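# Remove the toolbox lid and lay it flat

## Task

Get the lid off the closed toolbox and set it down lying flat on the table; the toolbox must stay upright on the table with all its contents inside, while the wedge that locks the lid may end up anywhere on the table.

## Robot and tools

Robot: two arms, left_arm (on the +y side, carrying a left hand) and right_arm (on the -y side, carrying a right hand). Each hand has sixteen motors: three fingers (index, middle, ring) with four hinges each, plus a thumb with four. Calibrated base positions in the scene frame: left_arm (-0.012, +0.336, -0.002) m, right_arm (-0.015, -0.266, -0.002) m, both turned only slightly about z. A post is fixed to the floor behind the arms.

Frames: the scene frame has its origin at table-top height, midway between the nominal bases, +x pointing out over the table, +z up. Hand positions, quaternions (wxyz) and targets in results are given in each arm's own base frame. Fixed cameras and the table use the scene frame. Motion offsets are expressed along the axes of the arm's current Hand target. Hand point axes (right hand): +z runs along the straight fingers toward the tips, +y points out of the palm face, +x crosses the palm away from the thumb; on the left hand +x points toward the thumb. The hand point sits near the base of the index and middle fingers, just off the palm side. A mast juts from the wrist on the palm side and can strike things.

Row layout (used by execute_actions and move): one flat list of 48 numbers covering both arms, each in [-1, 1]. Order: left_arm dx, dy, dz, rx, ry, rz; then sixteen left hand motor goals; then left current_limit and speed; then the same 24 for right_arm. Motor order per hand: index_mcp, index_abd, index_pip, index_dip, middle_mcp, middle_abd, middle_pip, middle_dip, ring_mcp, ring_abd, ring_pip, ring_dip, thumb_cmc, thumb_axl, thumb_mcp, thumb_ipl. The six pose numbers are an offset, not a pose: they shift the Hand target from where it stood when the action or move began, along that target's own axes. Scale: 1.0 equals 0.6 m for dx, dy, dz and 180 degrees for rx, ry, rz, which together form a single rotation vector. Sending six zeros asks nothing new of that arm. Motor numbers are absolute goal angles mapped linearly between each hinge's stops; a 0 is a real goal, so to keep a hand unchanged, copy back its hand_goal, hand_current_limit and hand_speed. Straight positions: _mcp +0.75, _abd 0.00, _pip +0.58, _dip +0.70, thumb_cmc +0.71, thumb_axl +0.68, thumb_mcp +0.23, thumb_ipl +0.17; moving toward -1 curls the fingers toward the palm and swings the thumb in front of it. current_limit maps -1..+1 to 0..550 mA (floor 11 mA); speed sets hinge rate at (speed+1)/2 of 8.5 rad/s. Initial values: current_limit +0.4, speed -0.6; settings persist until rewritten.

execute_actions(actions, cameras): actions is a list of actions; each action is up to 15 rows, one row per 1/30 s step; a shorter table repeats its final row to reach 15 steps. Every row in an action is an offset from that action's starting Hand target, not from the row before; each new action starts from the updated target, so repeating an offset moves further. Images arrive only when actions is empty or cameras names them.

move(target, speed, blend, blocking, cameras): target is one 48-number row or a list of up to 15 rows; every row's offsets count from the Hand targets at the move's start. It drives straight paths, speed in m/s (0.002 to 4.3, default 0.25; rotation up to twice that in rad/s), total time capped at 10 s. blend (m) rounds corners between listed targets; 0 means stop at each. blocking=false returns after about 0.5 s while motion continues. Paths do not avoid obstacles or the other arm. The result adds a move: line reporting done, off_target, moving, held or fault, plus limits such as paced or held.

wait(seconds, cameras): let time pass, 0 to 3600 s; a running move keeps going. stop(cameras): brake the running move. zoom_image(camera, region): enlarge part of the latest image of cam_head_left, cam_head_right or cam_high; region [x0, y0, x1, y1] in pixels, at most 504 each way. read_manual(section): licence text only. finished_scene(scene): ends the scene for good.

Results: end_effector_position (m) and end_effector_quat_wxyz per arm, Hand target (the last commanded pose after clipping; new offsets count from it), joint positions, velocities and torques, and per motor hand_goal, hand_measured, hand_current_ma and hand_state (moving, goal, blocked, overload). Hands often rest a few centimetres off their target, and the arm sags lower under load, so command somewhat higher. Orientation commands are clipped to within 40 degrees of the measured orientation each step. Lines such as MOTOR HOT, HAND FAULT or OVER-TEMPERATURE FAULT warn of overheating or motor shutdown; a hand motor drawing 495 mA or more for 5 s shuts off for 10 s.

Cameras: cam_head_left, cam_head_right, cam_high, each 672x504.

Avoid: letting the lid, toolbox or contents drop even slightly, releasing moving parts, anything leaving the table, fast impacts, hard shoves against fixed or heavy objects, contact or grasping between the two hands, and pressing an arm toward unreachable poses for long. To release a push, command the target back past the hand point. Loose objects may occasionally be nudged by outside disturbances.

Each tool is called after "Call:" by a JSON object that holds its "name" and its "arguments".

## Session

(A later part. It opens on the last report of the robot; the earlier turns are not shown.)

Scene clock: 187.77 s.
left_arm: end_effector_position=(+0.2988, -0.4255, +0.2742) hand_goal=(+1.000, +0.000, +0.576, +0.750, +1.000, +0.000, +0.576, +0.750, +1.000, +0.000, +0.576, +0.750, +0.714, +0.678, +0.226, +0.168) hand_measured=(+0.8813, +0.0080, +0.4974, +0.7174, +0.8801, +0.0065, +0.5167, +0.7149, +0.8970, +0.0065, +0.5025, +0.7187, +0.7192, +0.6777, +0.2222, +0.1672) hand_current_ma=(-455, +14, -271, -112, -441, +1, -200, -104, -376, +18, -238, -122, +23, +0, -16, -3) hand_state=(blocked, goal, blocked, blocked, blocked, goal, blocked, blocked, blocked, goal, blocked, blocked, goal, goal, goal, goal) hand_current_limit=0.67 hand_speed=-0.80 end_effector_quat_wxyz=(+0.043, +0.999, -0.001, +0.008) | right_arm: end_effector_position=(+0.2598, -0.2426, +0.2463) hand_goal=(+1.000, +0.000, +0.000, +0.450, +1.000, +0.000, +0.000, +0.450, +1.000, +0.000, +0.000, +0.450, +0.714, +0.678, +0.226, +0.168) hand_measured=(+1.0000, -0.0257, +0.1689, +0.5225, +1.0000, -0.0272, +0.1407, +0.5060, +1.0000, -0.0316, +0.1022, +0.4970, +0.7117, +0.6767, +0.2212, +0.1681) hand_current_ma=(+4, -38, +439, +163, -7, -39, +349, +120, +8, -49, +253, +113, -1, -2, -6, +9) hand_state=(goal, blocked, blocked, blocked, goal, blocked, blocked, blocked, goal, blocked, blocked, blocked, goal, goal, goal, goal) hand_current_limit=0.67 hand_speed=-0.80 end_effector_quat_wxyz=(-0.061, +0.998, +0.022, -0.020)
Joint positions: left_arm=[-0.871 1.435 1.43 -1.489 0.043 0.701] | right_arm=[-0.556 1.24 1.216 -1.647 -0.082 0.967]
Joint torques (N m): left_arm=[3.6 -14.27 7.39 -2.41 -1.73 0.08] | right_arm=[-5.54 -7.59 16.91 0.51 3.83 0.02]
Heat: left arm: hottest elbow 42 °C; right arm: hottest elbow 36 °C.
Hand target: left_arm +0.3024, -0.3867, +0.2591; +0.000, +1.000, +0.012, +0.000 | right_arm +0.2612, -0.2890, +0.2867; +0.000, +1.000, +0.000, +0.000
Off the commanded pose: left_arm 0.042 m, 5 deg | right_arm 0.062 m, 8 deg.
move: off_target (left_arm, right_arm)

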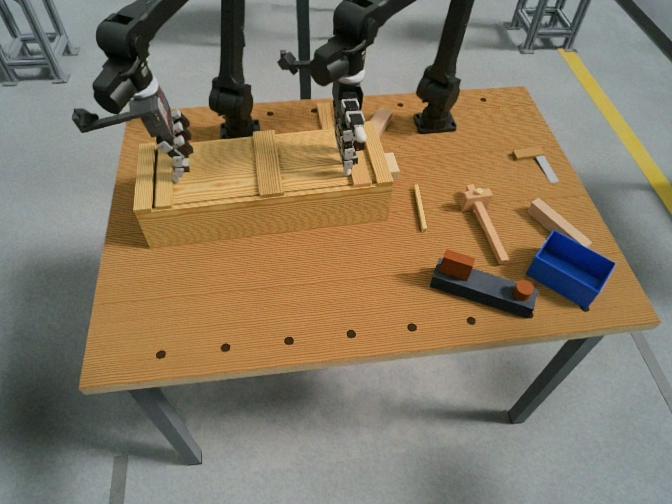

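Call:
{"name": "move", "arguments": {"target": [[0,0,0,0,0,0,1,0,0.576,0.75,1,0,0.576,0.75,1,0,0.576,0.75,0.714,0.678,0.226,0.168,0.67,-0.8, 0,0,-0.04,0,0,0,1,0,0.0,0.45,1,0,0.0,0.45,1,0,0.0,0.45,0.714,0.678,0.226,0.168,0.67,-0.8]], "speed": 0.04, "cameras": ["cam_high"]}}

Call:
{"name": "zoom_image", "arguments": {"camera": "cam_high", "region": [120, 80, 420, 260]}}

Scene clock: 188.90 s.
left_arm: end_effector_position=(+0.2988, -0.4262, +0.2760) hand_goal=(+1.000, +0.000, +0.576, +0.750, +1.000, +0.000, +0.576, +0.750, +1.000, +0.000, +0.576, +0.750, +0.714, +0.678, +0.226, +0.168) hand_measured=(+0.8765, +0.0080, +0.4948, +0.7149, +0.8729, +0.0080, +0.5141, +0.7136, +0.8909, +0.0065, +0.4974, +0.7174, +0.7205, +0.6767, +0.2222, +0.1672) hand_current_ma=(-470, +12, -286, -110, -463, +6, -210, -126, -409, +28, -262, -121, +17, +0, -13, -7) hand_state=(blocked, goal, blocked, blocked, blocked, goal, blocked, blocked, blocked, goal, blocked, blocked, goal, goal, goal, goal) hand_current_limit=0.67 hand_speed=-0.80 end_effector_quat_wxyz=(+0.047, +0.999, -0.002, +0.009) | right_arm: end_effector_position=(+0.2622, -0.2451, +0.2610) hand_goal=(+1.000, +0.000, +0.000, +0.450, +1.000, +0.000, +0.000, +0.450, +1.000, +0.000, +0.000, +0.450, +0.714, +0.678, +0.226, +0.168) hand_measured=(+1.0000, -0.0272, +0.1676, +0.5225, +1.0000, -0.0272, +0.1420, +0.5060, +1.0000, -0.0345, +0.1048, +0.5009, +0.7104, +0.6767, +0.2212, +0.1681) hand_current_ma=(+6, -37, +428, +168, -4, -37, +353, +123, -5, -50, +259, +123, -3, -8, -12, +5) hand_state=(goal, blocked, blocked, blocked, goal, blocked, blocked, blocked, goal, blocked, blocked, blocked, goal, goal, goal, goal) hand_current_limit=0.67 hand_speed=-0.80 end_effector_quat_wxyz=(-0.057, +0.998, +0.022, -0.018)
Joint positions: left_arm=[-0.871 1.432 1.43 -1.485 0.046 0.701] | right_arm=[-0.556 1.243 1.257 -1.677 -0.077 0.967]
Joint torques (N m): left_arm=[3.6 -13.98 7.45 -2.55 -1.82 0.08] | right_arm=[-5.48 -8.47 18.47 -0.2 3.69 0.07]
Heat: left arm: hottest elbow 42 °C; right arm: hottest elbow 36 °C.
Hand target: left_arm +0.3023, -0.3868, +0.2591; +0.000, +1.000, +0.012, +0.000 | right_arm +0.2613, -0.2890, +0.3108; +0.000, +1.000, +0.000, +0.001
Off the commanded pose: left_arm 0.043 m, 6 deg | right_arm 0.066 m, 7 deg.
joint sent to its limit (right arm) — joint 4 (wrist pitch), lower limit. The joint targets are off in position, not in orientation.
move: off_target (right_arm)

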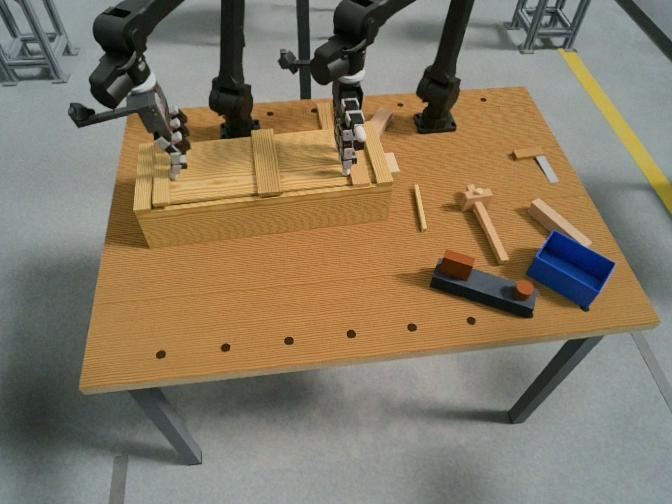

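Scaled by 1.680 from the camera's image (finer frame: 960x720).

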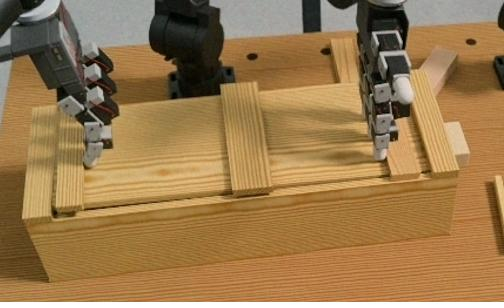

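Call:
{"name": "move", "arguments": {"target": [[0,0,0,0,0,0,1,0,0.576,0.75,1,0,0.576,0.75,1,0,0.576,0.75,0.714,0.678,0.226,0.168,0.67,-0.8, 0,0,-0.035,0,0,0,1,0,0.0,0.45,1,0,0.0,0.45,1,0,0.0,0.45,0.714,0.678,0.226,0.168,0.67,-0.8]], "speed": 0.04, "cameras": ["cam_high", "cam_head_left"]}}

Call:
{"name": "zoom_image", "arguments": {"camera": "cam_high", "region": [120, 80, 420, 260]}}

Scene clock: 190.00 s.
left_arm: end_effector_position=(+0.2986, -0.4260, +0.2767) hand_goal=(+1.000, +0.000, +0.576, +0.750, +1.000, +0.000, +0.576, +0.750, +1.000, +0.000, +0.576, +0.750, +0.714, +0.678, +0.226, +0.168) hand_measured=(+0.8777, +0.0080, +0.4948, +0.7149, +0.8741, +0.0080, +0.5154, +0.7136, +0.8909, +0.0065, +0.4961, +0.7162, +0.7192, +0.6767, +0.2212, +0.1672) hand_current_ma=(-465, +12, -279, -111, -469, +10, -210, -121, -396, +23, -265, -112, +29, -4, -23, -2) hand_state=(blocked, goal, blocked, blocked, blocked, goal, blocked, blocked, blocked, goal, blocked, blocked, goal, goal, goal, goal) hand_current_limit=0.67 hand_speed=-0.80 end_effector_quat_wxyz=(+0.047, +0.999, -0.002, +0.010) | right_arm: end_effector_position=(+0.2618, -0.2451, +0.2656) hand_goal=(+1.000, +0.000, +0.000, +0.450, +1.000, +0.000, +0.000, +0.450, +1.000, +0.000, +0.000, +0.450, +0.714, +0.678, +0.226, +0.168) hand_measured=(+1.0000, -0.0257, +0.1689, +0.5225, +1.0000, -0.0257, +0.1433, +0.5123, +1.0000, -0.0345, +0.1073, +0.5136, +0.7104, +0.6777, +0.2212, +0.1672) hand_current_ma=(+9, -36, +437, +151, -2, -38, +357, +142, +0, -52, +264, +158, -8, -6, -8, +9) hand_state=(goal, blocked, blocked, blocked, goal, blocked, blocked, blocked, goal, blocked, blocked, blocked, goal, goal, goal, goal) hand_current_limit=0.67 hand_speed=-0.80 end_effector_quat_wxyz=(-0.054, +0.998, +0.019, -0.013)
Joint positions: left_arm=[-0.871 1.431 1.43 -1.485 0.046 0.701] | right_arm=[-0.556 1.235 1.262 -1.677 -0.077 0.974]
Joint torques (N m): left_arm=[3.66 -13.8 7.46 -2.56 -1.82 0.08] | right_arm=[-4.48 -9.82 19.96 -0.13 4.13 0.11]
Heat: left arm: hottest elbow 42 °C; right arm: hottest elbow 36 °C.
Hand target: left_arm +0.3023, -0.3868, +0.2591; +0.000, +1.000, +0.012, +0.000 | right_arm +0.2612, -0.2889, +0.3319; +0.000, +1.000, +0.000, +0.001
Off the commanded pose: left_arm 0.043 m, 6 deg | right_arm 0.079 m, 7 deg.
joint sent to its limit (right arm) — joint 4 (wrist pitch), lower limit. The joint targets are off in position and orientation.
move: off_target (right_arm)
Images, in order (width x height): cam_head_left 672x504, cam_high 672x504.

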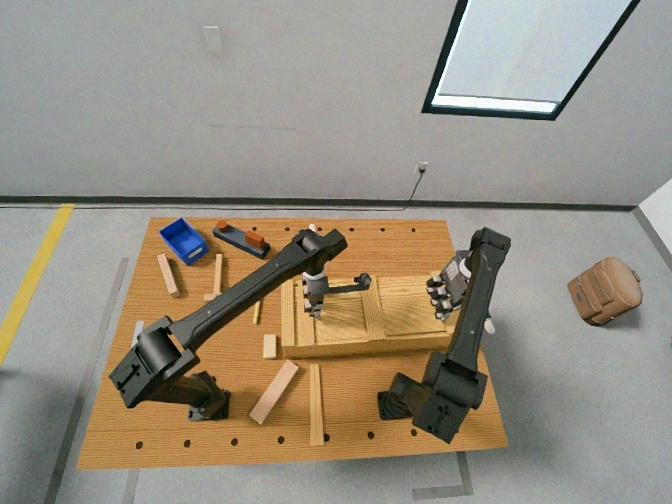

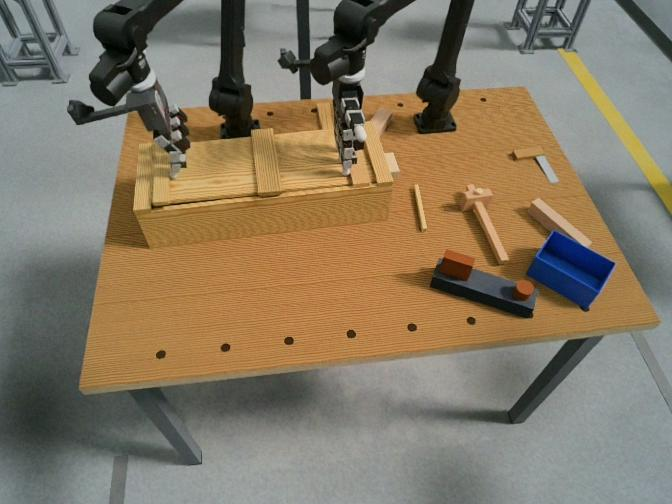

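Scaled by 1.680 from the camera's image (finer frame: 960x720).

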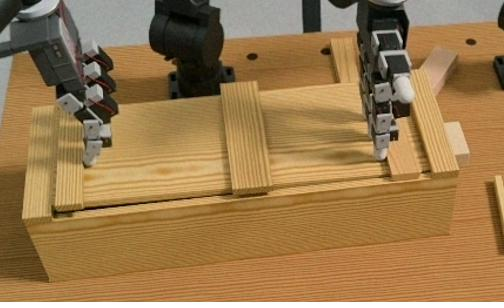

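Call:
{"name": "zoom_image", "arguments": {"camera": "cam_high", "region": [125, 140, 225, 220]}}

Call:
{"name": "zoom_image", "arguments": {"camera": "cam_high", "region": [300, 120, 420, 220]}}

Call:
{"name": "zoom_image", "arguments": {"camera": "cam_head_left", "region": [270, 260, 480, 370]}}

Scaled by 5.040 from the camera's image (finer frame: 960x720).

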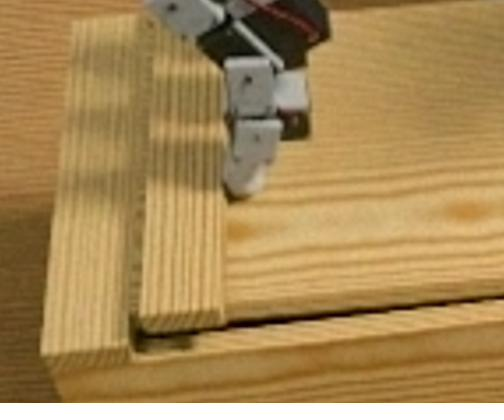

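Scaled by 4.200 from the camera's image (finer frame: 960x720).

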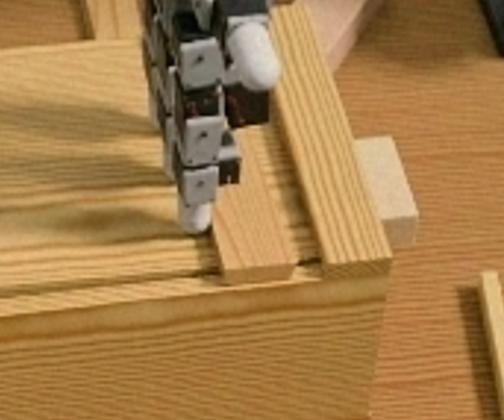

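Scaled by 2.400 from the camera's image (finer frame: 960x720).

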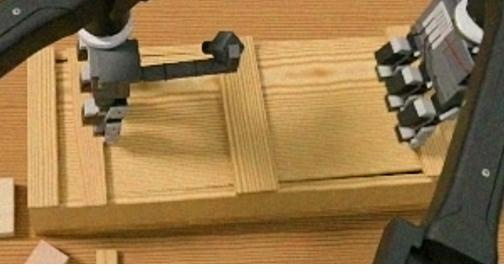

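Call:
{"name": "move", "arguments": {"target": [[0,0.006,-0.008,0,0,0,1,0,0.576,0.75,1,0,0.576,0.75,1,0,0.576,0.75,0.714,0.678,0.226,0.168,0.67,-0.8, 0,0.006,-0.03,0,0,0,1,0,0.0,0.45,1,0,0.0,0.45,1,0,0.0,0.45,0.714,0.678,0.226,0.168,0.67,-0.8]], "speed": 0.04, "cameras": ["cam_high"]}}

Call:
{"name": "zoom_image", "arguments": {"camera": "cam_high", "region": [125, 140, 225, 220]}}

Scene clock: 192.07 s.
left_arm: end_effector_position=(+0.2983, -0.4258, +0.2785) hand_goal=(+1.000, +0.000, +0.576, +0.750, +1.000, +0.000, +0.576, +0.750, +1.000, +0.000, +0.576, +0.750, +0.714, +0.678, +0.226, +0.168) hand_measured=(+0.8186, +0.0153, +0.4910, +0.7136, +0.8101, +0.0153, +0.5115, +0.7136, +0.8282, +0.0153, +0.4846, +0.7124, +0.7192, +0.6777, +0.2222, +0.1672) hand_current_ma=(-461, +48, -292, -116, -469, +21, -215, -132, -454, +39, -307, -137, +24, -5, -21, -7) hand_state=(blocked, goal, blocked, blocked, blocked, goal, blocked, blocked, blocked, goal, blocked, blocked, goal, goal, goal, goal) hand_current_limit=0.67 hand_speed=-0.80 end_effector_quat_wxyz=(+0.049, +0.999, -0.002, +0.011) | right_arm: end_effector_position=(+0.2664, -0.2513, +0.2906) hand_goal=(+1.000, +0.000, +0.000, +0.450, +1.000, +0.000, +0.000, +0.450, +1.000, +0.000, +0.000, +0.450, +0.714, +0.678, +0.226, +0.168) hand_measured=(+1.0000, -0.0140, +0.1664, +0.5225, +1.0000, -0.0169, +0.1420, +0.5200, +1.0000, -0.0228, +0.1163, +0.5174, +0.7117, +0.6777, +0.2212, +0.1672) hand_current_ma=(+6, -20, +430, +155, -7, -18, +347, +162, +3, -27, +283, +168, -2, -10, -11, -4) hand_state=(goal, goal, blocked, blocked, goal, goal, blocked, blocked, goal, blocked, blocked, blocked, goal, goal, goal, goal) hand_current_limit=0.67 hand_speed=-0.80 end_effector_quat_wxyz=(-0.030, +0.999, +0.019, +0.010)
Joint positions: left_arm=[-0.871 1.428 1.43 -1.485 0.046 0.701] | right_arm=[-0.556 1.216 1.305 -1.677 -0.061 0.975]
Joint torques (N m): left_arm=[3.25 -13.04 9.07 -3.03 -1.85 0.03] | right_arm=[-5.13 -9.05 19.07 0.08 3.79 0.05]
Heat: left arm: hottest elbow 41 °C; right arm: hottest elbow 36 °C.
Hand target: left_arm +0.3024, -0.3903, +0.2639; +0.000, +1.000, +0.012, +0.000 | right_arm +0.2612, -0.2925, +0.3498; +0.000, +1.000, +0.000, +0.001
Off the commanded pose: left_arm 0.039 m, 6 deg | right_arm 0.072 m, 4 deg.
joint sent to its limit (right arm) — joint 4 (wrist pitch), lower limit. The joint targets are off in position and orientation.
move: off_target (left_arm, right_arm)

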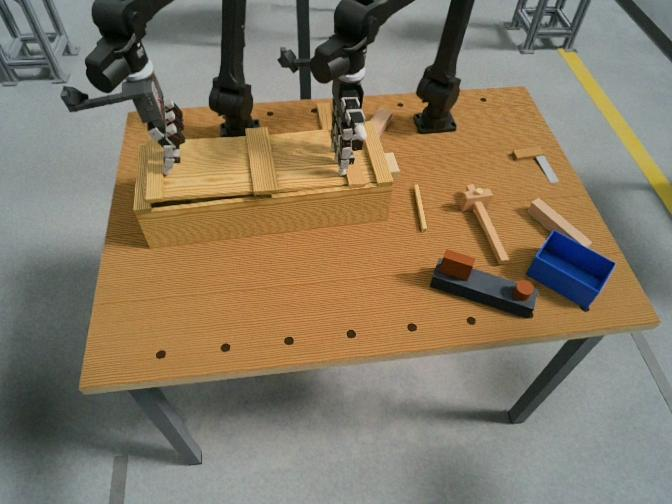

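Scaled by 5.040 from the camera's image (finer frame: 960x720).

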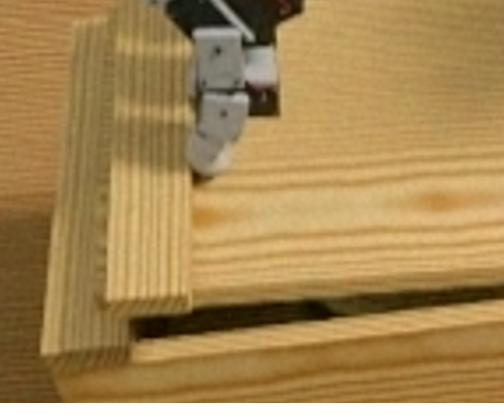

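Call:
{"name": "move", "arguments": {"target": [[0,0.05,0,0,0,0,1,0,0.576,0.75,1,0,0.576,0.75,1,0,0.576,0.75,0.714,0.678,0.226,0.168,0.67,-0.8, 0,0.05,0,0,0,0,1,0,0.0,0.45,1,0,0.0,0.45,1,0,0.0,0.45,0.714,0.678,0.226,0.168,0.67,-0.8]], "speed": 0.05, "cameras": ["cam_high"]}}

Call:
{"name": "zoom_image", "arguments": {"camera": "cam_high", "region": [120, 80, 420, 260]}}

Scene clock: 193.93 s.
left_arm: end_effector_position=(+0.2996, -0.4270, +0.2707) hand_goal=(+1.000, +0.000, +0.576, +0.750, +1.000, +0.000, +0.576, +0.750, +1.000, +0.000, +0.576, +0.750, +0.714, +0.678, +0.226, +0.168) hand_measured=(+0.9006, -0.0008, +0.5141, +0.7225, +0.8994, -0.0008, +0.5333, +0.7238, +0.9199, -0.0008, +0.5179, +0.7213, +0.7192, +0.6777, +0.2212, +0.1681) hand_current_ma=(-374, -2, -211, -79, -382, -4, -135, -80, -286, +6, -181, -96, +18, -2, -24, -4) hand_state=(blocked, goal, blocked, blocked, blocked, goal, blocked, blocked, blocked, goal, blocked, blocked, goal, goal, goal, goal) hand_current_limit=0.67 hand_speed=-0.80 end_effector_quat_wxyz=(+0.027, +1.000, +0.001, +0.009) | right_arm: end_effector_position=(+0.2576, -0.3126, +0.3289) hand_goal=(+1.000, +0.000, +0.000, +0.450, +1.000, +0.000, +0.000, +0.450, +1.000, +0.000, +0.000, +0.450, +0.714, +0.678, +0.226, +0.168) hand_measured=(+0.9935, -0.0023, +0.0073, +0.4550, +0.9947, -0.0008, +0.0060, +0.4563, +0.9959, -0.0008, +0.0060, +0.4563, +0.7192, +0.6767, +0.2203, +0.1672) hand_current_ma=(-13, -8, +19, +1, -16, +3, +5, +6, -11, -6, +12, +16, +19, -5, -4, +0) hand_state=(goal, goal, goal, goal, goal, goal, goal, goal, goal, goal, goal, goal, goal, goal, goal, goal) hand_current_limit=0.67 hand_speed=-0.80 end_effector_quat_wxyz=(+0.024, +1.000, +0.003, +0.015)
Joint positions: left_arm=[-0.881 1.453 1.449 -1.513 0.02 0.688] | right_arm=[-0.672 1.259 1.419 -1.677 0.019 0.893]
Joint torques (N m): left_arm=[0.67 -10.46 12.48 -1.98 -0.94 -0.25] | right_arm=[-2.26 -7.59 14.06 0.17 0.07 -0.02]
Heat: left arm: hottest elbow 41 °C; right arm: hottest elbow 37 °C.
Hand target: left_arm +0.3032, -0.4202, +0.2638; +0.000, +1.000, +0.012, +0.000 | right_arm +0.2613, -0.3224, +0.3498; +0.000, +1.000, +0.000, +0.001
Off the commanded pose: left_arm 0.010 m, 4 deg | right_arm 0.023 m, 3 deg.
joint sent to its limit (right arm) — joint 4 (wrist pitch), lower limit. The joint targets are off in orientation, not in position.
move: off_target (left_arm, right_arm)

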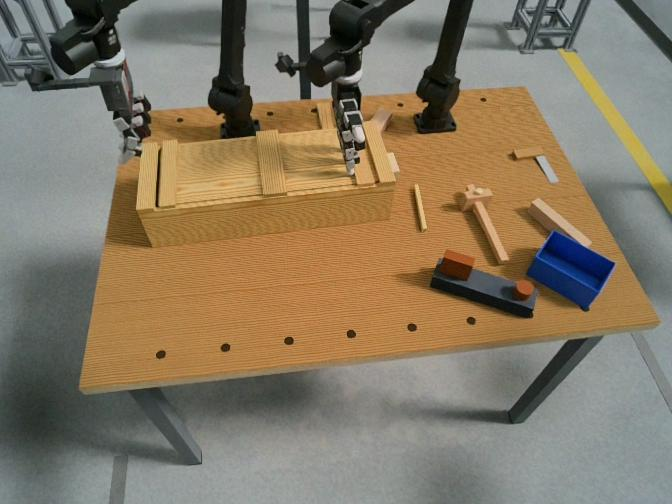

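Scaled by 1.680 from the camera's image (finer frame: 960x720).

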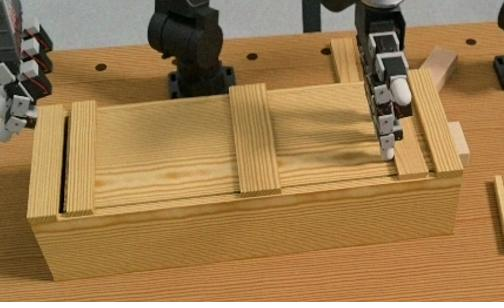

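Call:
{"name": "move", "arguments": {"target": [[0,0,0,0,0,0,0.82,0,0.576,0.75,0.82,0,0.576,0.75,0.82,0,0.576,0.75,0.714,0.678,0.226,0.168,0.6,-0.6, 0,-0.15,0,0,0,0,1,0,0.314,0.55,1,0,0.314,0.55,1,0,0.314,0.55,0.714,0.678,0.226,0.168,0.6,-0.6],[0,0,0,0,0,0,0.82,0,0.576,0.75,0.82,0,0.576,0.75,0.82,0,0.576,0.75,0.714,0.678,0.226,0.168,0.6,-0.6, 0,-0.15,0.13,0,0,0,1,0,0.314,0.55,1,0,0.314,0.55,1,0,0.314,0.55,0.714,0.678,0.226,0.168,0.6,-0.6]], "speed": 0.15, "cameras": ["all"]}}

Call:
{"name": "zoom_image", "arguments": {"camera": "cam_high", "region": [125, 100, 265, 240]}}

Call:
{"name": "zoom_image", "arguments": {"camera": "cam_high", "region": [300, 120, 420, 220]}}

Call:
{"name": "zoom_image", "arguments": {"camera": "cam_head_right", "region": [270, 260, 480, 370]}}

Scene clock: 197.30 s.
left_arm: end_effector_position=(+0.2975, -0.4199, +0.2664) hand_goal=(+0.820, +0.000, +0.576, +0.750, +0.820, +0.000, +0.576, +0.750, +0.820, +0.000, +0.576, +0.750, +0.714, +0.678, +0.226, +0.168) hand_measured=(+0.8017, +0.0095, +0.5500, +0.7391, +0.8065, +0.0124, +0.5616, +0.7391, +0.8126, +0.0153, +0.5654, +0.7429, +0.7180, +0.6767, +0.2212, +0.1681) hand_current_ma=(-65, +19, -88, -27, -52, +11, -53, -30, -17, +39, -13, -25, +14, -8, -11, -16) hand_state=(goal, goal, blocked, goal, goal, goal, goal, goal, goal, goal, goal, goal, goal, goal, goal, goal) hand_current_limit=0.60 hand_speed=-0.60 end_effector_quat_wxyz=(+0.010, +1.000, +0.002, +0.005) | right_arm: end_effector_position=(+0.2586, -0.2312, +0.2745) hand_goal=(+1.000, +0.000, +0.314, +0.550, +1.000, +0.000, +0.314, +0.550, +1.000, +0.000, +0.314, +0.550, +0.714, +0.678, +0.226, +0.168) hand_measured=(+0.9935, -0.0023, +0.3165, +0.5505, +0.9947, -0.0008, +0.3191, +0.5480, +0.9947, -0.0008, +0.3088, +0.5505, +0.7192, +0.6767, +0.2203, +0.1672) hand_current_ma=(-6, -1, -5, -16, -15, -2, -1, -2, -14, +1, -14, +8, +11, +3, -10, +4) hand_state=(goal, goal, goal, goal, goal, goal, goal, goal, goal, goal, goal, goal, goal, goal, goal, goal) hand_current_limit=0.60 hand_speed=-0.60 end_effector_quat_wxyz=(+0.000, +1.000, -0.003, -0.003)
Joint positions: left_arm=[-0.881 1.456 1.449 -1.542 0.004 0.686] | right_arm=[-0.476 1.172 1.214 -1.618 0.002 1.1]
Joint torques (N m): left_arm=[0.67 -10.58 12.44 -0.84 -0.3 -0.25] | right_arm=[-1.2 -6.71 8.7 0.76 -0.03 -0.03]
Heat: left arm: hottest elbow 41 °C; right arm: hottest elbow 37 °C.
Hand target: left_arm +0.3032, -0.4202, +0.2639; +0.000, +1.000, +0.013, +0.000 | right_arm +0.2612, -0.2325, +0.2718; +0.000, +1.000, +0.000, +0.000
Off the commanded pose: left_arm 0.006 m, 2 deg | right_arm 0.004 m, 1 deg.
move: done

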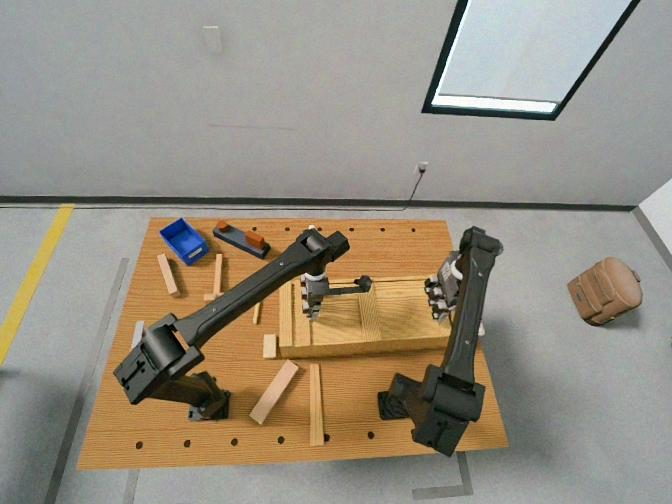

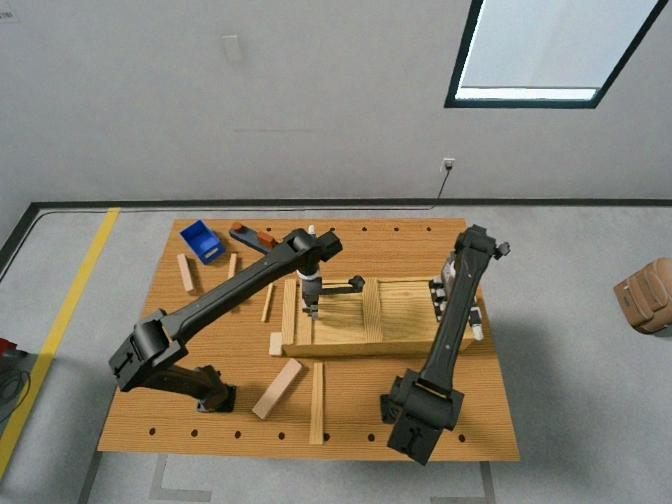

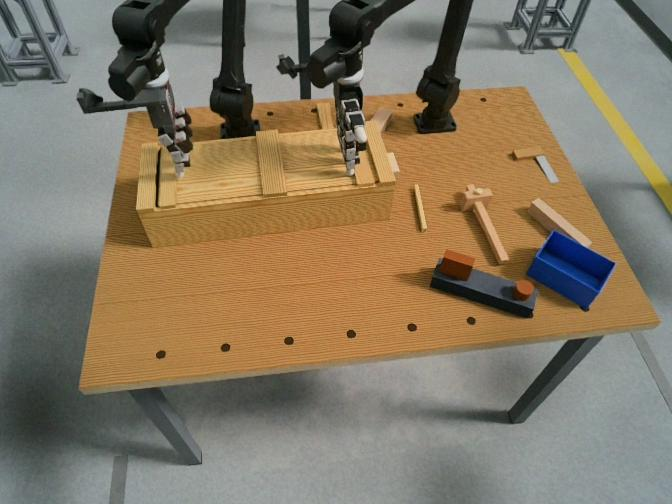

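Scaled by 3.600 from the camera's image (finer frame: 960x720).

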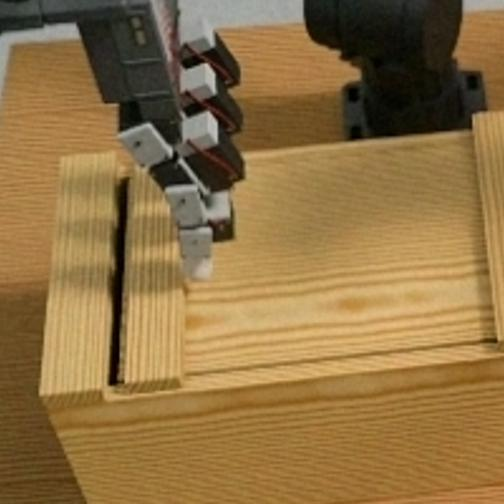

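Scaled by 4.200 from the camera's image (finer frame: 960x720).

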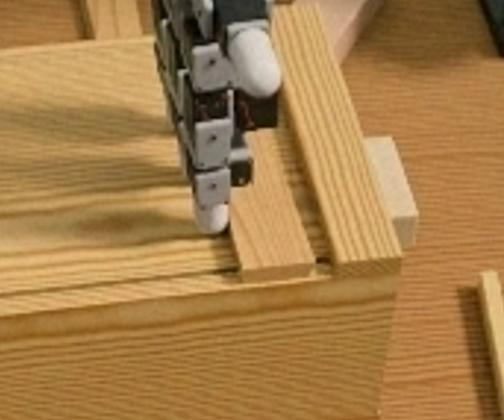

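Scaled by 2.400 from the camera's image (finer frame: 960x720).

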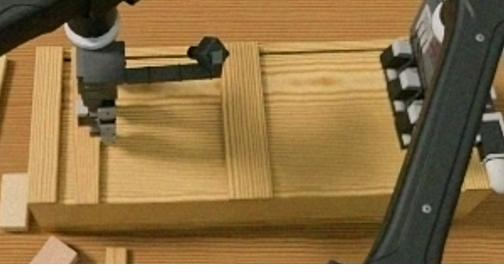

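Call:
{"name": "move", "arguments": {"target": [[0,0,0,0,0,0,0.82,0,0.576,0.75,0.82,0,0.576,0.75,0.82,0,0.576,0.75,0.714,0.678,0.226,0.168,0.6,-0.6, 0,-0.008,0.028,0,0,0,1,0,0.314,0.55,1,0,0.314,0.55,1,0,0.314,0.55,0.714,0.678,0.226,0.168,0.6,-0.6]], "speed": 0.08, "cameras": ["cam_high"]}}

Call:
{"name": "zoom_image", "arguments": {"camera": "cam_high", "region": [125, 100, 265, 240]}}

Scene clock: 199.17 s.
left_arm: end_effector_position=(+0.2975, -0.4199, +0.2664) hand_goal=(+0.820, +0.000, +0.576, +0.750, +0.820, +0.000, +0.576, +0.750, +0.820, +0.000, +0.576, +0.750, +0.714, +0.678, +0.226, +0.168) hand_measured=(+0.8017, +0.0095, +0.5500, +0.7378, +0.8065, +0.0109, +0.5616, +0.7404, +0.8126, +0.0153, +0.5654, +0.7429, +0.7180, +0.6777, +0.2212, +0.1681) hand_current_ma=(-66, +27, -85, -37, -41, +10, -54, -32, -20, +45, -23, -18, +15, -9, -19, -10) hand_state=(goal, goal, blocked, goal, goal, goal, goal, goal, goal, goal, goal, goal, goal, goal, goal, goal) hand_current_limit=0.60 hand_speed=-0.60 end_effector_quat_wxyz=(+0.010, +1.000, +0.002, +0.005) | right_arm: end_effector_position=(+0.2581, -0.2307, +0.2583) hand_goal=(+1.000, +0.000, +0.314, +0.550, +1.000, +0.000, +0.314, +0.550, +1.000, +0.000, +0.314, +0.550, +0.714, +0.678, +0.226, +0.168) hand_measured=(+0.9935, -0.0081, +0.3075, +0.5505, +0.9947, -0.0052, +0.3101, +0.5493, +0.9983, +0.0095, +0.3088, +0.5467, +0.7192, +0.6767, +0.2203, +0.1672) hand_current_ma=(-10, -14, -8, -3, -22, -10, -15, -3, -6, +5, -14, +4, +16, -7, +1, +13) hand_state=(goal, goal, goal, goal, goal, goal, goal, goal, goal, goal, goal, goal, goal, goal, goal, goal) hand_current_limit=0.60 hand_speed=-0.60 end_effector_quat_wxyz=(-0.001, +1.000, -0.003, -0.004)
Joint positions: left_arm=[-0.881 1.456 1.449 -1.542 0.004 0.686] | right_arm=[-0.476 1.171 1.171 -1.579 0.001 1.1]
Joint torques (N m): left_arm=[0.67 -10.58 12.44 -0.84 -0.3 -0.25] | right_arm=[-0.26 -7.53 8.1 0.68 0 0.11]
Heat: left arm: hottest elbow 40 °C; right arm: hottest elbow 36 °C.
Hand target: left_arm +0.3032, -0.4202, +0.2639; +0.000, +1.000, +0.013, +0.000 | right_arm +0.2613, -0.2278, +0.2550; +0.000, +1.000, +0.000, +0.001
Off the commanded pose: left_arm 0.006 m, 2 deg | right_arm 0.005 m, 1 deg.
move: done

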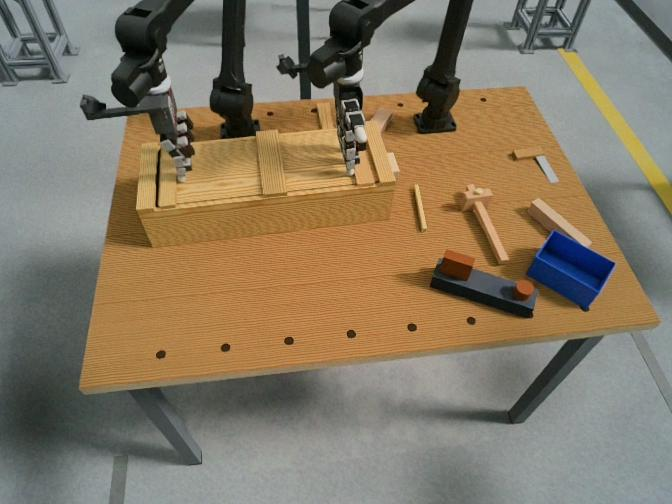

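Scaled by 3.600 from the camera's image (finer frame: 960x720).

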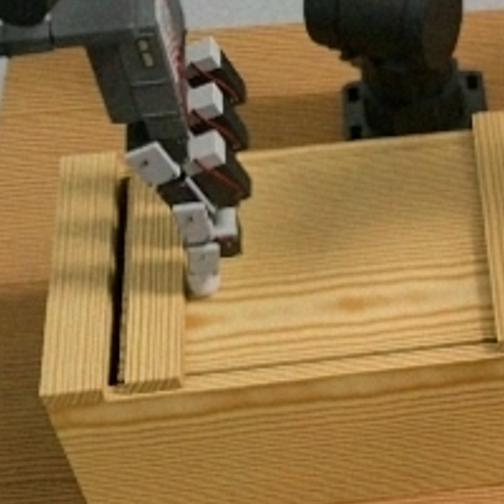

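Call:
{"name": "move", "arguments": {"target": [[0,-0.06,0,0,0,0,1,0,0.576,0.75,1,0,0.576,0.75,1,0,0.576,0.75,0.714,0.678,0.226,0.168,0.67,-0.8, 0,0.1,0.0,0,0,0,1,0,0.0,0.45,1,0,0.0,0.45,1,0,0.0,0.45,0.714,0.678,0.226,0.168,0.67,-0.8],[0,-0.06,0,0,0,0,1,0,0.576,0.75,1,0,0.576,0.75,1,0,0.576,0.75,0.714,0.678,0.226,0.168,0.67,-0.8, 0,0.1,-0.11,0,0,0,1,0,0.0,0.45,1,0,0.0,0.45,1,0,0.0,0.45,0.714,0.678,0.226,0.168,0.67,-0.8]], "speed": 0.05, "cameras": ["cam_high"]}}

Call:
{"name": "zoom_image", "arguments": {"camera": "cam_high", "region": [125, 100, 265, 240]}}

Scene clock: 204.13 s.
left_arm: end_effector_position=(+0.2997, -0.4128, +0.2713) hand_goal=(+1.000, +0.000, +0.576, +0.750, +1.000, +0.000, +0.576, +0.750, +1.000, +0.000, +0.576, +0.750, +0.714, +0.678, +0.226, +0.168) hand_measured=(+0.8524, -0.0066, +0.5077, +0.7200, +0.8548, -0.0052, +0.5244, +0.7187, +0.8789, -0.0008, +0.5038, +0.7162, +0.7180, +0.6777, +0.2212, +0.1672) hand_current_ma=(-459, -23, -229, -93, -453, -13, -169, -97, -436, +6, -232, -110, +12, -11, -19, -8) hand_state=(blocked, goal, blocked, blocked, blocked, goal, blocked, blocked, blocked, goal, blocked, blocked, goal, goal, goal, goal) hand_current_limit=0.67 hand_speed=-0.80 end_effector_quat_wxyz=(+0.031, +0.999, +0.003, +0.007) | right_arm: end_effector_position=(+0.2557, -0.2808, +0.2965) hand_goal=(+1.000, +0.000, +0.000, +0.450, +1.000, +0.000, +0.000, +0.450, +1.000, +0.000, +0.000, +0.450, +0.714, +0.678, +0.226, +0.168) hand_measured=(+0.9935, -0.0066, +0.0060, +0.4550, +0.9947, -0.0052, +0.0073, +0.4563, +0.9947, -0.0052, +0.0060, +0.4563, +0.7154, +0.6777, +0.2203, +0.1672) hand_current_ma=(-16, -3, +3, -3, -12, -7, +6, +5, -13, -11, +2, +15, +9, -6, -2, +1) hand_state=(goal, goal, goal, goal, goal, goal, goal, goal, goal, goal, goal, goal, goal, goal, goal, goal) hand_current_limit=0.67 hand_speed=-0.80 end_effector_quat_wxyz=(-0.004, +1.000, +0.001, -0.009)
Joint positions: left_arm=[-0.857 1.423 1.417 -1.509 0.03 0.706] | right_arm=[-0.609 1.244 1.331 -1.677 0.005 0.96]
Joint torques (N m): left_arm=[2.96 -13.51 8.9 -2.09 -1.24 0.07] | right_arm=[-1.96 -8.41 13.97 -0.01 0.18 0.06]
Heat: left arm: hottest elbow 40 °C; right arm: hottest elbow 37 °C.
Hand target: left_arm +0.3022, -0.3843, +0.2640; +0.000, +1.000, +0.012, +0.000 | right_arm +0.2612, -0.2877, +0.3211; +0.000, +1.000, +0.000, +0.001
Off the commanded pose: left_arm 0.030 m, 4 deg | right_arm 0.026 m, 1 deg.
joint sent to its limit (right arm) — joint 4 (wrist pitch), lower limit. The joint targets still meet the commanded pose.
move: off_target (left_arm, right_arm)

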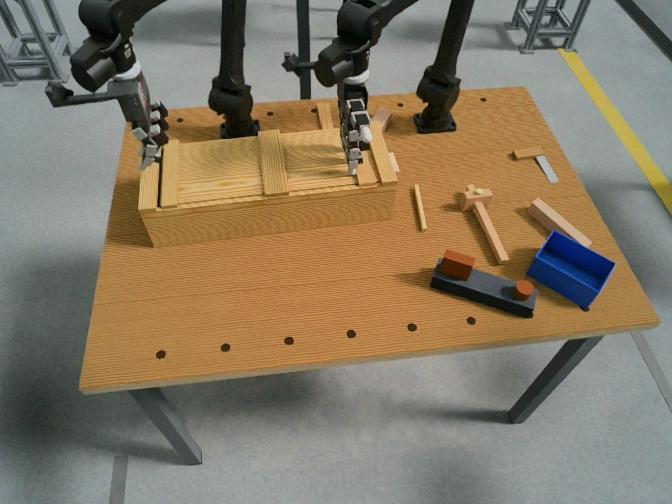

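Scaled by 3.600 from the camera's image (finer frame: 960x720).

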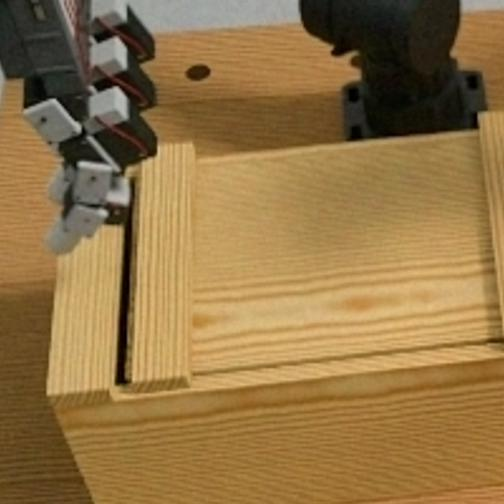

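Call:
{"name": "move", "arguments": {"target": [[0,0.04,0,0,0,0,0.8,0,0.576,0.75,0.8,0,0.576,0.75,0.8,0,0.576,0.75,0.714,0.678,0.226,0.168,0.6,-0.6, 0,-0.12,0,0,0,0,1,0,0.314,0.55,1,0,0.314,0.55,1,0,0.314,0.55,0.714,0.678,0.226,0.168,0.6,-0.6],[0,0.04,0,0,0,0,0.8,0,0.576,0.75,0.8,0,0.576,0.75,0.8,0,0.576,0.75,0.714,0.678,0.226,0.168,0.6,-0.6, 0,-0.12,0.085,0,0,0,1,0,0.314,0.55,1,0,0.314,0.55,1,0,0.314,0.55,0.714,0.678,0.226,0.168,0.6,-0.6]], "speed": 0.12, "cameras": ["all"]}}

Call:
{"name": "zoom_image", "arguments": {"camera": "cam_high", "region": [125, 100, 265, 240]}}

Call:
{"name": "zoom_image", "arguments": {"camera": "cam_high", "region": [300, 120, 420, 220]}}

Scene clock: 206.80 s.
left_arm: end_effector_position=(+0.2993, -0.4062, +0.2677) hand_goal=(+0.800, +0.000, +0.576, +0.750, +0.800, +0.000, +0.576, +0.750, +0.800, +0.000, +0.576, +0.750, +0.714, +0.678, +0.226, +0.168) hand_measured=(+0.7643, -0.0037, +0.5359, +0.7315, +0.7703, -0.0023, +0.5500, +0.7327, +0.7824, +0.0021, +0.5487, +0.7366, +0.7180, +0.6767, +0.2212, +0.1672) hand_current_ma=(-129, -8, -141, -39, -102, -12, -82, -52, -59, +14, -72, -48, +19, +2, -25, +2) hand_state=(blocked, goal, blocked, goal, blocked, goal, blocked, goal, goal, goal, blocked, goal, goal, goal, goal, goal) hand_current_limit=0.60 hand_speed=-0.60 end_effector_quat_wxyz=(+0.016, +1.000, +0.006, +0.005) | right_arm: end_effector_position=(+0.2572, -0.2167, +0.2748) hand_goal=(+1.000, +0.000, +0.314, +0.550, +1.000, +0.000, +0.314, +0.550, +1.000, +0.000, +0.314, +0.550, +0.714, +0.678, +0.226, +0.168) hand_measured=(+0.9935, -0.0052, +0.3165, +0.5531, +0.9947, -0.0052, +0.3178, +0.5480, +0.9947, -0.0052, +0.3088, +0.5480, +0.7192, +0.6767, +0.2203, +0.1681) hand_current_ma=(-14, -5, +4, -7, -7, +3, +1, -11, -16, -4, -13, +1, +12, -7, -8, +10) hand_state=(goal, goal, goal, goal, goal, goal, goal, goal, goal, goal, goal, goal, goal, goal, goal, goal) hand_current_limit=0.60 hand_speed=-0.60 end_effector_quat_wxyz=(+0.001, +1.000, -0.004, +0.000)
Joint positions: left_arm=[-0.856 1.425 1.418 -1.533 0.013 0.704] | right_arm=[-0.437 1.148 1.196 -1.618 0.002 1.141]
Joint torques (N m): left_arm=[-0.09 -9.47 12.93 -1.1 -0.64 -0.25] | right_arm=[-0.73 -6.07 8.62 0.68 -0.05 0.06]
Heat: left arm: hottest elbow 40 °C; right arm: hottest elbow 37 °C.
Hand target: left_arm +0.3029, -0.4083, +0.2639; +0.000, +1.000, +0.012, +0.000 | right_arm +0.2613, -0.2158, +0.2701; +0.000, +1.000, +0.000, +0.001
Off the commanded pose: left_arm 0.006 m, 2 deg | right_arm 0.006 m, 0 deg.
move: done

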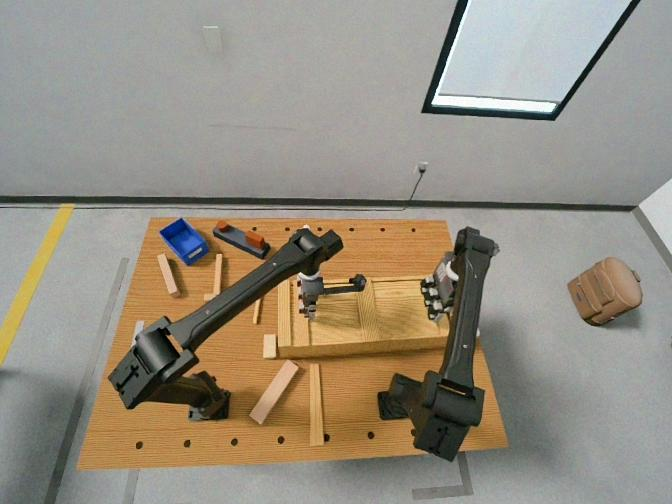

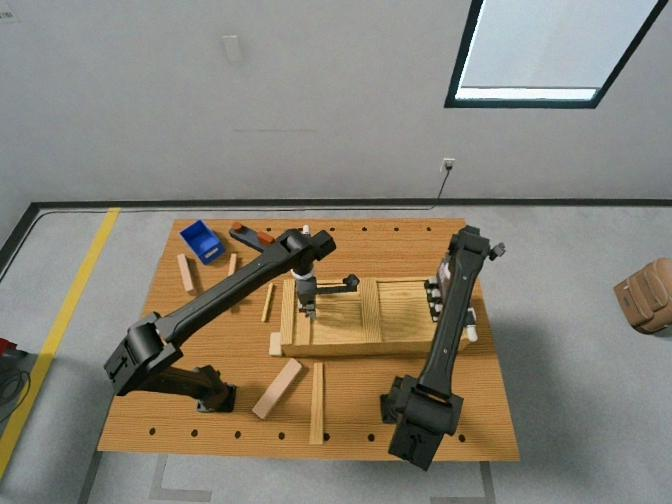

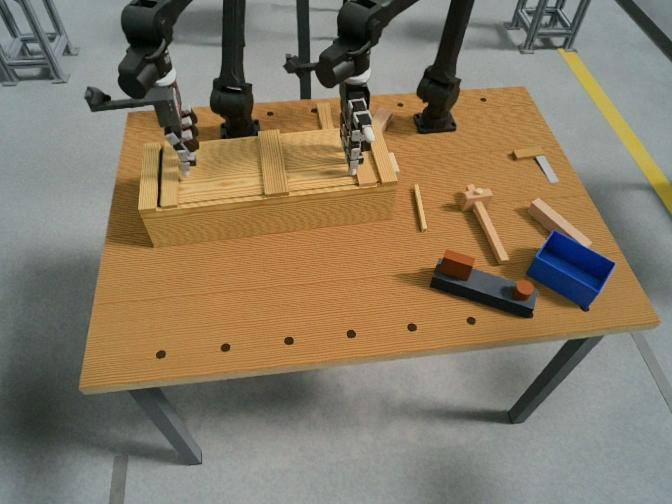

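Scaled by 3.600 from the camera's image (finer frame: 960x720).

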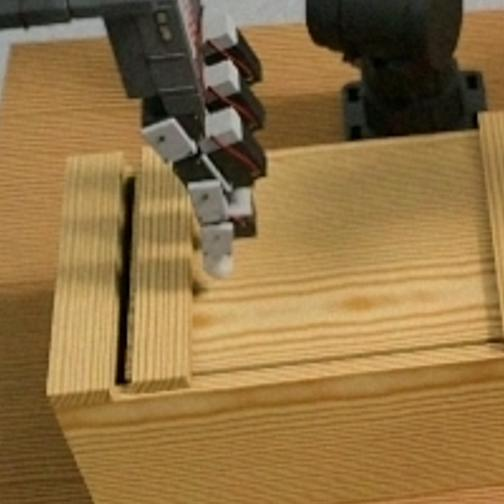

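Scaled by 4.200 from the camera's image (finer frame: 960x720).

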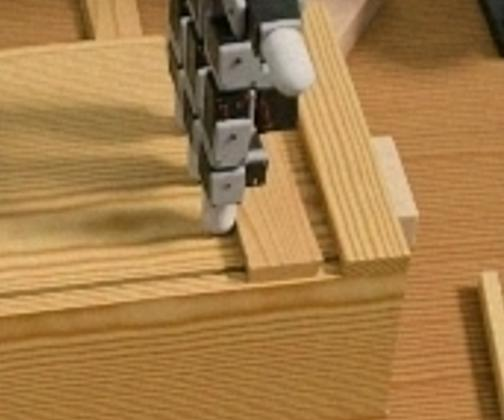

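Call:
{"name": "move", "arguments": {"target": [[0,0,0,0,0,0,0.82,0,0.576,0.75,0.82,0,0.576,0.75,0.82,0,0.576,0.75,0.714,0.678,0.226,0.168,0.6,-0.6, 0,0,0.026,0,0,0,1,0,0.314,0.55,1,0,0.314,0.55,1,0,0.314,0.55,0.714,0.678,0.226,0.168,0.6,-0.6],[0,-0.05,0,0,0,0,1,0,0.576,0.75,1,0,0.576,0.75,1,0,0.576,0.75,0.714,0.678,0.226,0.168,0.6,-0.8, 0,0.075,0.026,0,0,0,1,0,0.1,0.5,1,0,0.1,0.5,1,0,0.1,0.5,0.714,0.678,0.226,0.168,0.6,-0.8]], "speed": 0.05, "cameras": ["cam_high"]}}

Call:
{"name": "zoom_image", "arguments": {"camera": "cam_high", "region": [125, 100, 265, 240]}}

Scene clock: 211.00 s.
left_arm: end_effector_position=(+0.2990, -0.4022, +0.2693) hand_goal=(+1.000, +0.000, +0.576, +0.750, +1.000, +0.000, +0.576, +0.750, +1.000, +0.000, +0.576, +0.750, +0.714, +0.678, +0.226, +0.168) hand_measured=(+0.7498, +0.0036, +0.5308, +0.7315, +0.7535, +0.0036, +0.5423, +0.7315, +0.7691, +0.0065, +0.5346, +0.7315, +0.7180, +0.6767, +0.2212, +0.1672) hand_current_ma=(-439, +0, -152, -64, -440, +1, -111, -67, -429, +24, -138, -60, +15, -6, -26, -8) hand_state=(blocked, goal, blocked, goal, blocked, goal, blocked, goal, blocked, goal, blocked, goal, goal, goal, goal, goal) hand_current_limit=0.60 hand_speed=-0.80 end_effector_quat_wxyz=(+0.021, +1.000, +0.004, +0.004) | right_arm: end_effector_position=(+0.2600, -0.2325, +0.2499) hand_goal=(+1.000, +0.000, +0.100, +0.500, +1.000, +0.000, +0.100, +0.500, +1.000, +0.000, +0.100, +0.500, +0.714, +0.678, +0.226, +0.168) hand_measured=(+1.0000, +0.0095, +0.2485, +0.5493, +1.0000, +0.0065, +0.2228, +0.5404, +1.0000, -0.0023, +0.2908, +0.5722, +0.7104, +0.6767, +0.2203, +0.1672) hand_current_ma=(+4, +16, +382, +105, -1, +5, +294, +82, -1, +2, +448, +177, -1, -5, -15, -1) hand_state=(goal, goal, blocked, blocked, goal, goal, blocked, blocked, goal, goal, blocked, blocked, goal, goal, goal, goal) hand_current_limit=0.60 hand_speed=-0.80 end_effector_quat_wxyz=(-0.031, +0.999, +0.015, +0.010)
Joint positions: left_arm=[-0.845 1.413 1.407 -1.528 0.023 0.718] | right_arm=[-0.518 1.173 1.165 -1.577 -0.065 1.023]
Joint torques (N m): left_arm=[2.84 -13.45 8.66 -1.32 -0.98 0.06] | right_arm=[-3.43 -4.07 11.49 1.09 2.95 0.06]
Heat: left arm: hottest elbow 40 °C; right arm: hottest elbow 36 °C.
Hand target: left_arm +0.3022, -0.3782, +0.2639; +0.000, +1.000, +0.012, +0.000 | right_arm +0.2612, -0.2606, +0.2544; +0.000, +1.000, +0.000, +0.001
Off the commanded pose: left_arm 0.025 m, 3 deg | right_arm 0.029 m, 4 deg.
move: off_target (left_arm, right_arm); target 2's new numbers were sent with left_arm's hand 0.024 m and 2 deg from that target

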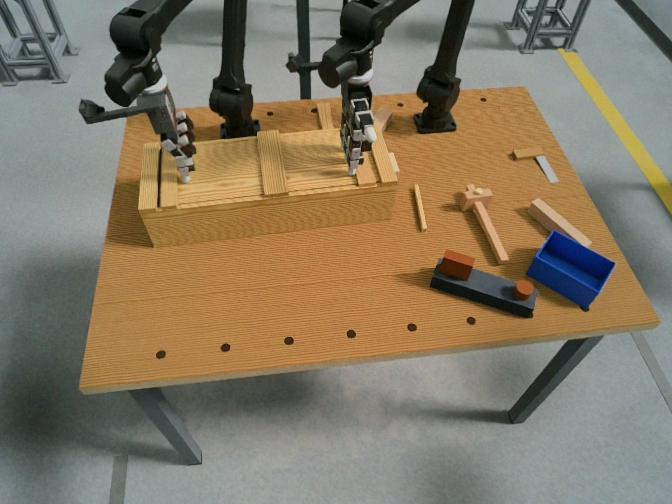

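Scaled by 3.600 from the camera's image (finer frame: 960x720).

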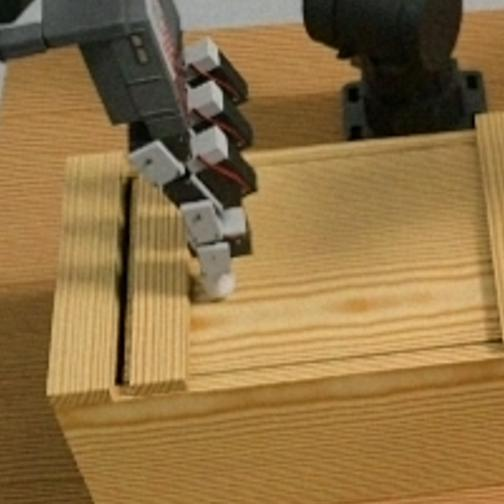

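Call:
{"name": "move", "arguments": {"target": [[0,0,0,0,0,0,1,0,0.576,0.75,1,0,0.576,0.75,1,0,0.576,0.75,0.714,0.678,0.226,0.168,0.6,-0.8, 0,0.01,-0.02,0,0,0,1,0,0.1,0.5,1,0,0.1,0.5,1,0,0.1,0.5,0.714,0.678,0.226,0.168,0.6,-0.8]], "speed": 0.05, "cameras": ["cam_high"]}}

Call:
{"name": "zoom_image", "arguments": {"camera": "cam_high", "region": [125, 100, 265, 240]}}

Scene clock: 211.90 s.
left_arm: end_effector_position=(+0.2990, -0.4022, +0.2693) hand_goal=(+1.000, +0.000, +0.576, +0.750, +1.000, +0.000, +0.576, +0.750, +1.000, +0.000, +0.576, +0.750, +0.714, +0.678, +0.226, +0.168) hand_measured=(+0.7498, +0.0036, +0.5308, +0.7315, +0.7547, +0.0036, +0.5410, +0.7315, +0.7691, +0.0080, +0.5346, +0.7315, +0.7180, +0.6777, +0.2212, +0.1681) hand_current_ma=(-456, +4, -152, -61, -438, -13, -117, -66, -436, +25, -128, -59, +1, -7, -16, -20) hand_state=(blocked, goal, blocked, goal, blocked, goal, blocked, goal, blocked, goal, blocked, goal, goal, goal, goal, goal) hand_current_limit=0.60 hand_speed=-0.80 end_effector_quat_wxyz=(+0.021, +1.000, +0.004, +0.004) | right_arm: end_effector_position=(+0.2617, -0.2329, +0.2501) hand_goal=(+1.000, +0.000, +0.100, +0.500, +1.000, +0.000, +0.100, +0.500, +1.000, +0.000, +0.100, +0.500, +0.714, +0.678, +0.226, +0.168) hand_measured=(+1.0000, -0.0037, +0.2421, +0.5493, +1.0000, -0.0081, +0.2100, +0.5404, +1.0000, -0.0184, +0.2703, +0.5722, +0.7104, +0.6777, +0.2203, +0.1681) hand_current_ma=(-8, -9, +352, +103, -9, -15, +265, +75, -6, -18, +438, +184, -5, -1, -7, +11) hand_state=(goal, goal, blocked, blocked, goal, goal, blocked, blocked, goal, goal, blocked, blocked, goal, goal, goal, goal) hand_current_limit=0.60 hand_speed=-0.80 end_effector_quat_wxyz=(-0.037, +0.999, +0.022, +0.002)
Joint positions: left_arm=[-0.845 1.413 1.407 -1.528 0.023 0.718] | right_arm=[-0.518 1.188 1.179 -1.597 -0.065 1.008]
Joint torques (N m): left_arm=[2.84 -13.45 8.65 -1.32 -0.98 0.06] | right_arm=[-4.95 -5.25 13.53 0.62 3.01 0.07]
Heat: left arm: hottest elbow 40 °C; right arm: hottest elbow 36 °C.
Hand target: left_arm +0.3022, -0.3782, +0.2639; +0.000, +1.000, +0.012, +0.000 | right_arm +0.2613, -0.2667, +0.2663; +0.000, +1.000, +0.000, +0.000
Off the commanded pose: left_arm 0.025 m, 3 deg | right_arm 0.037 m, 5 deg.
move: off_target (right_arm)

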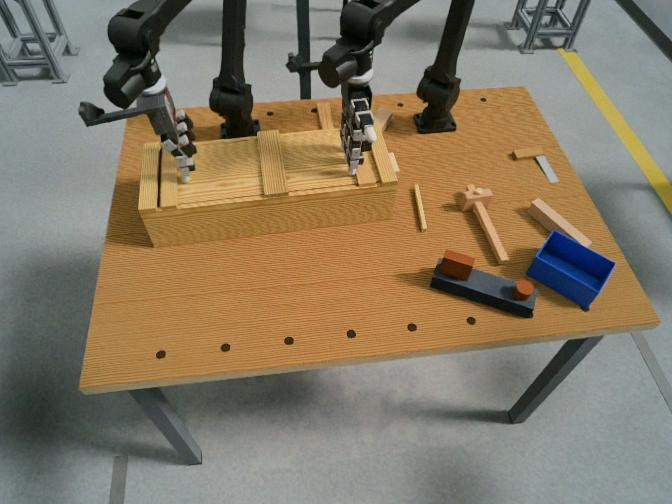

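Scaled by 3.600 from the camera's image (finer frame: 960x720).

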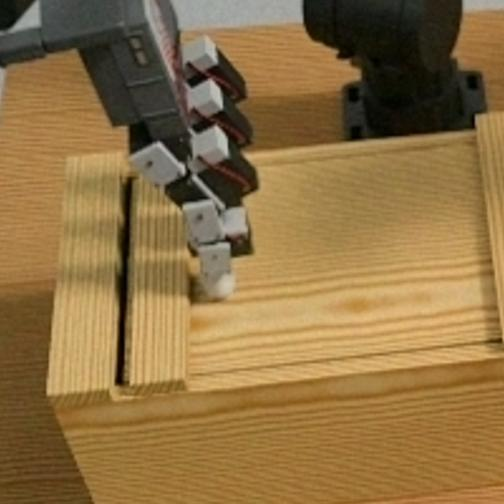

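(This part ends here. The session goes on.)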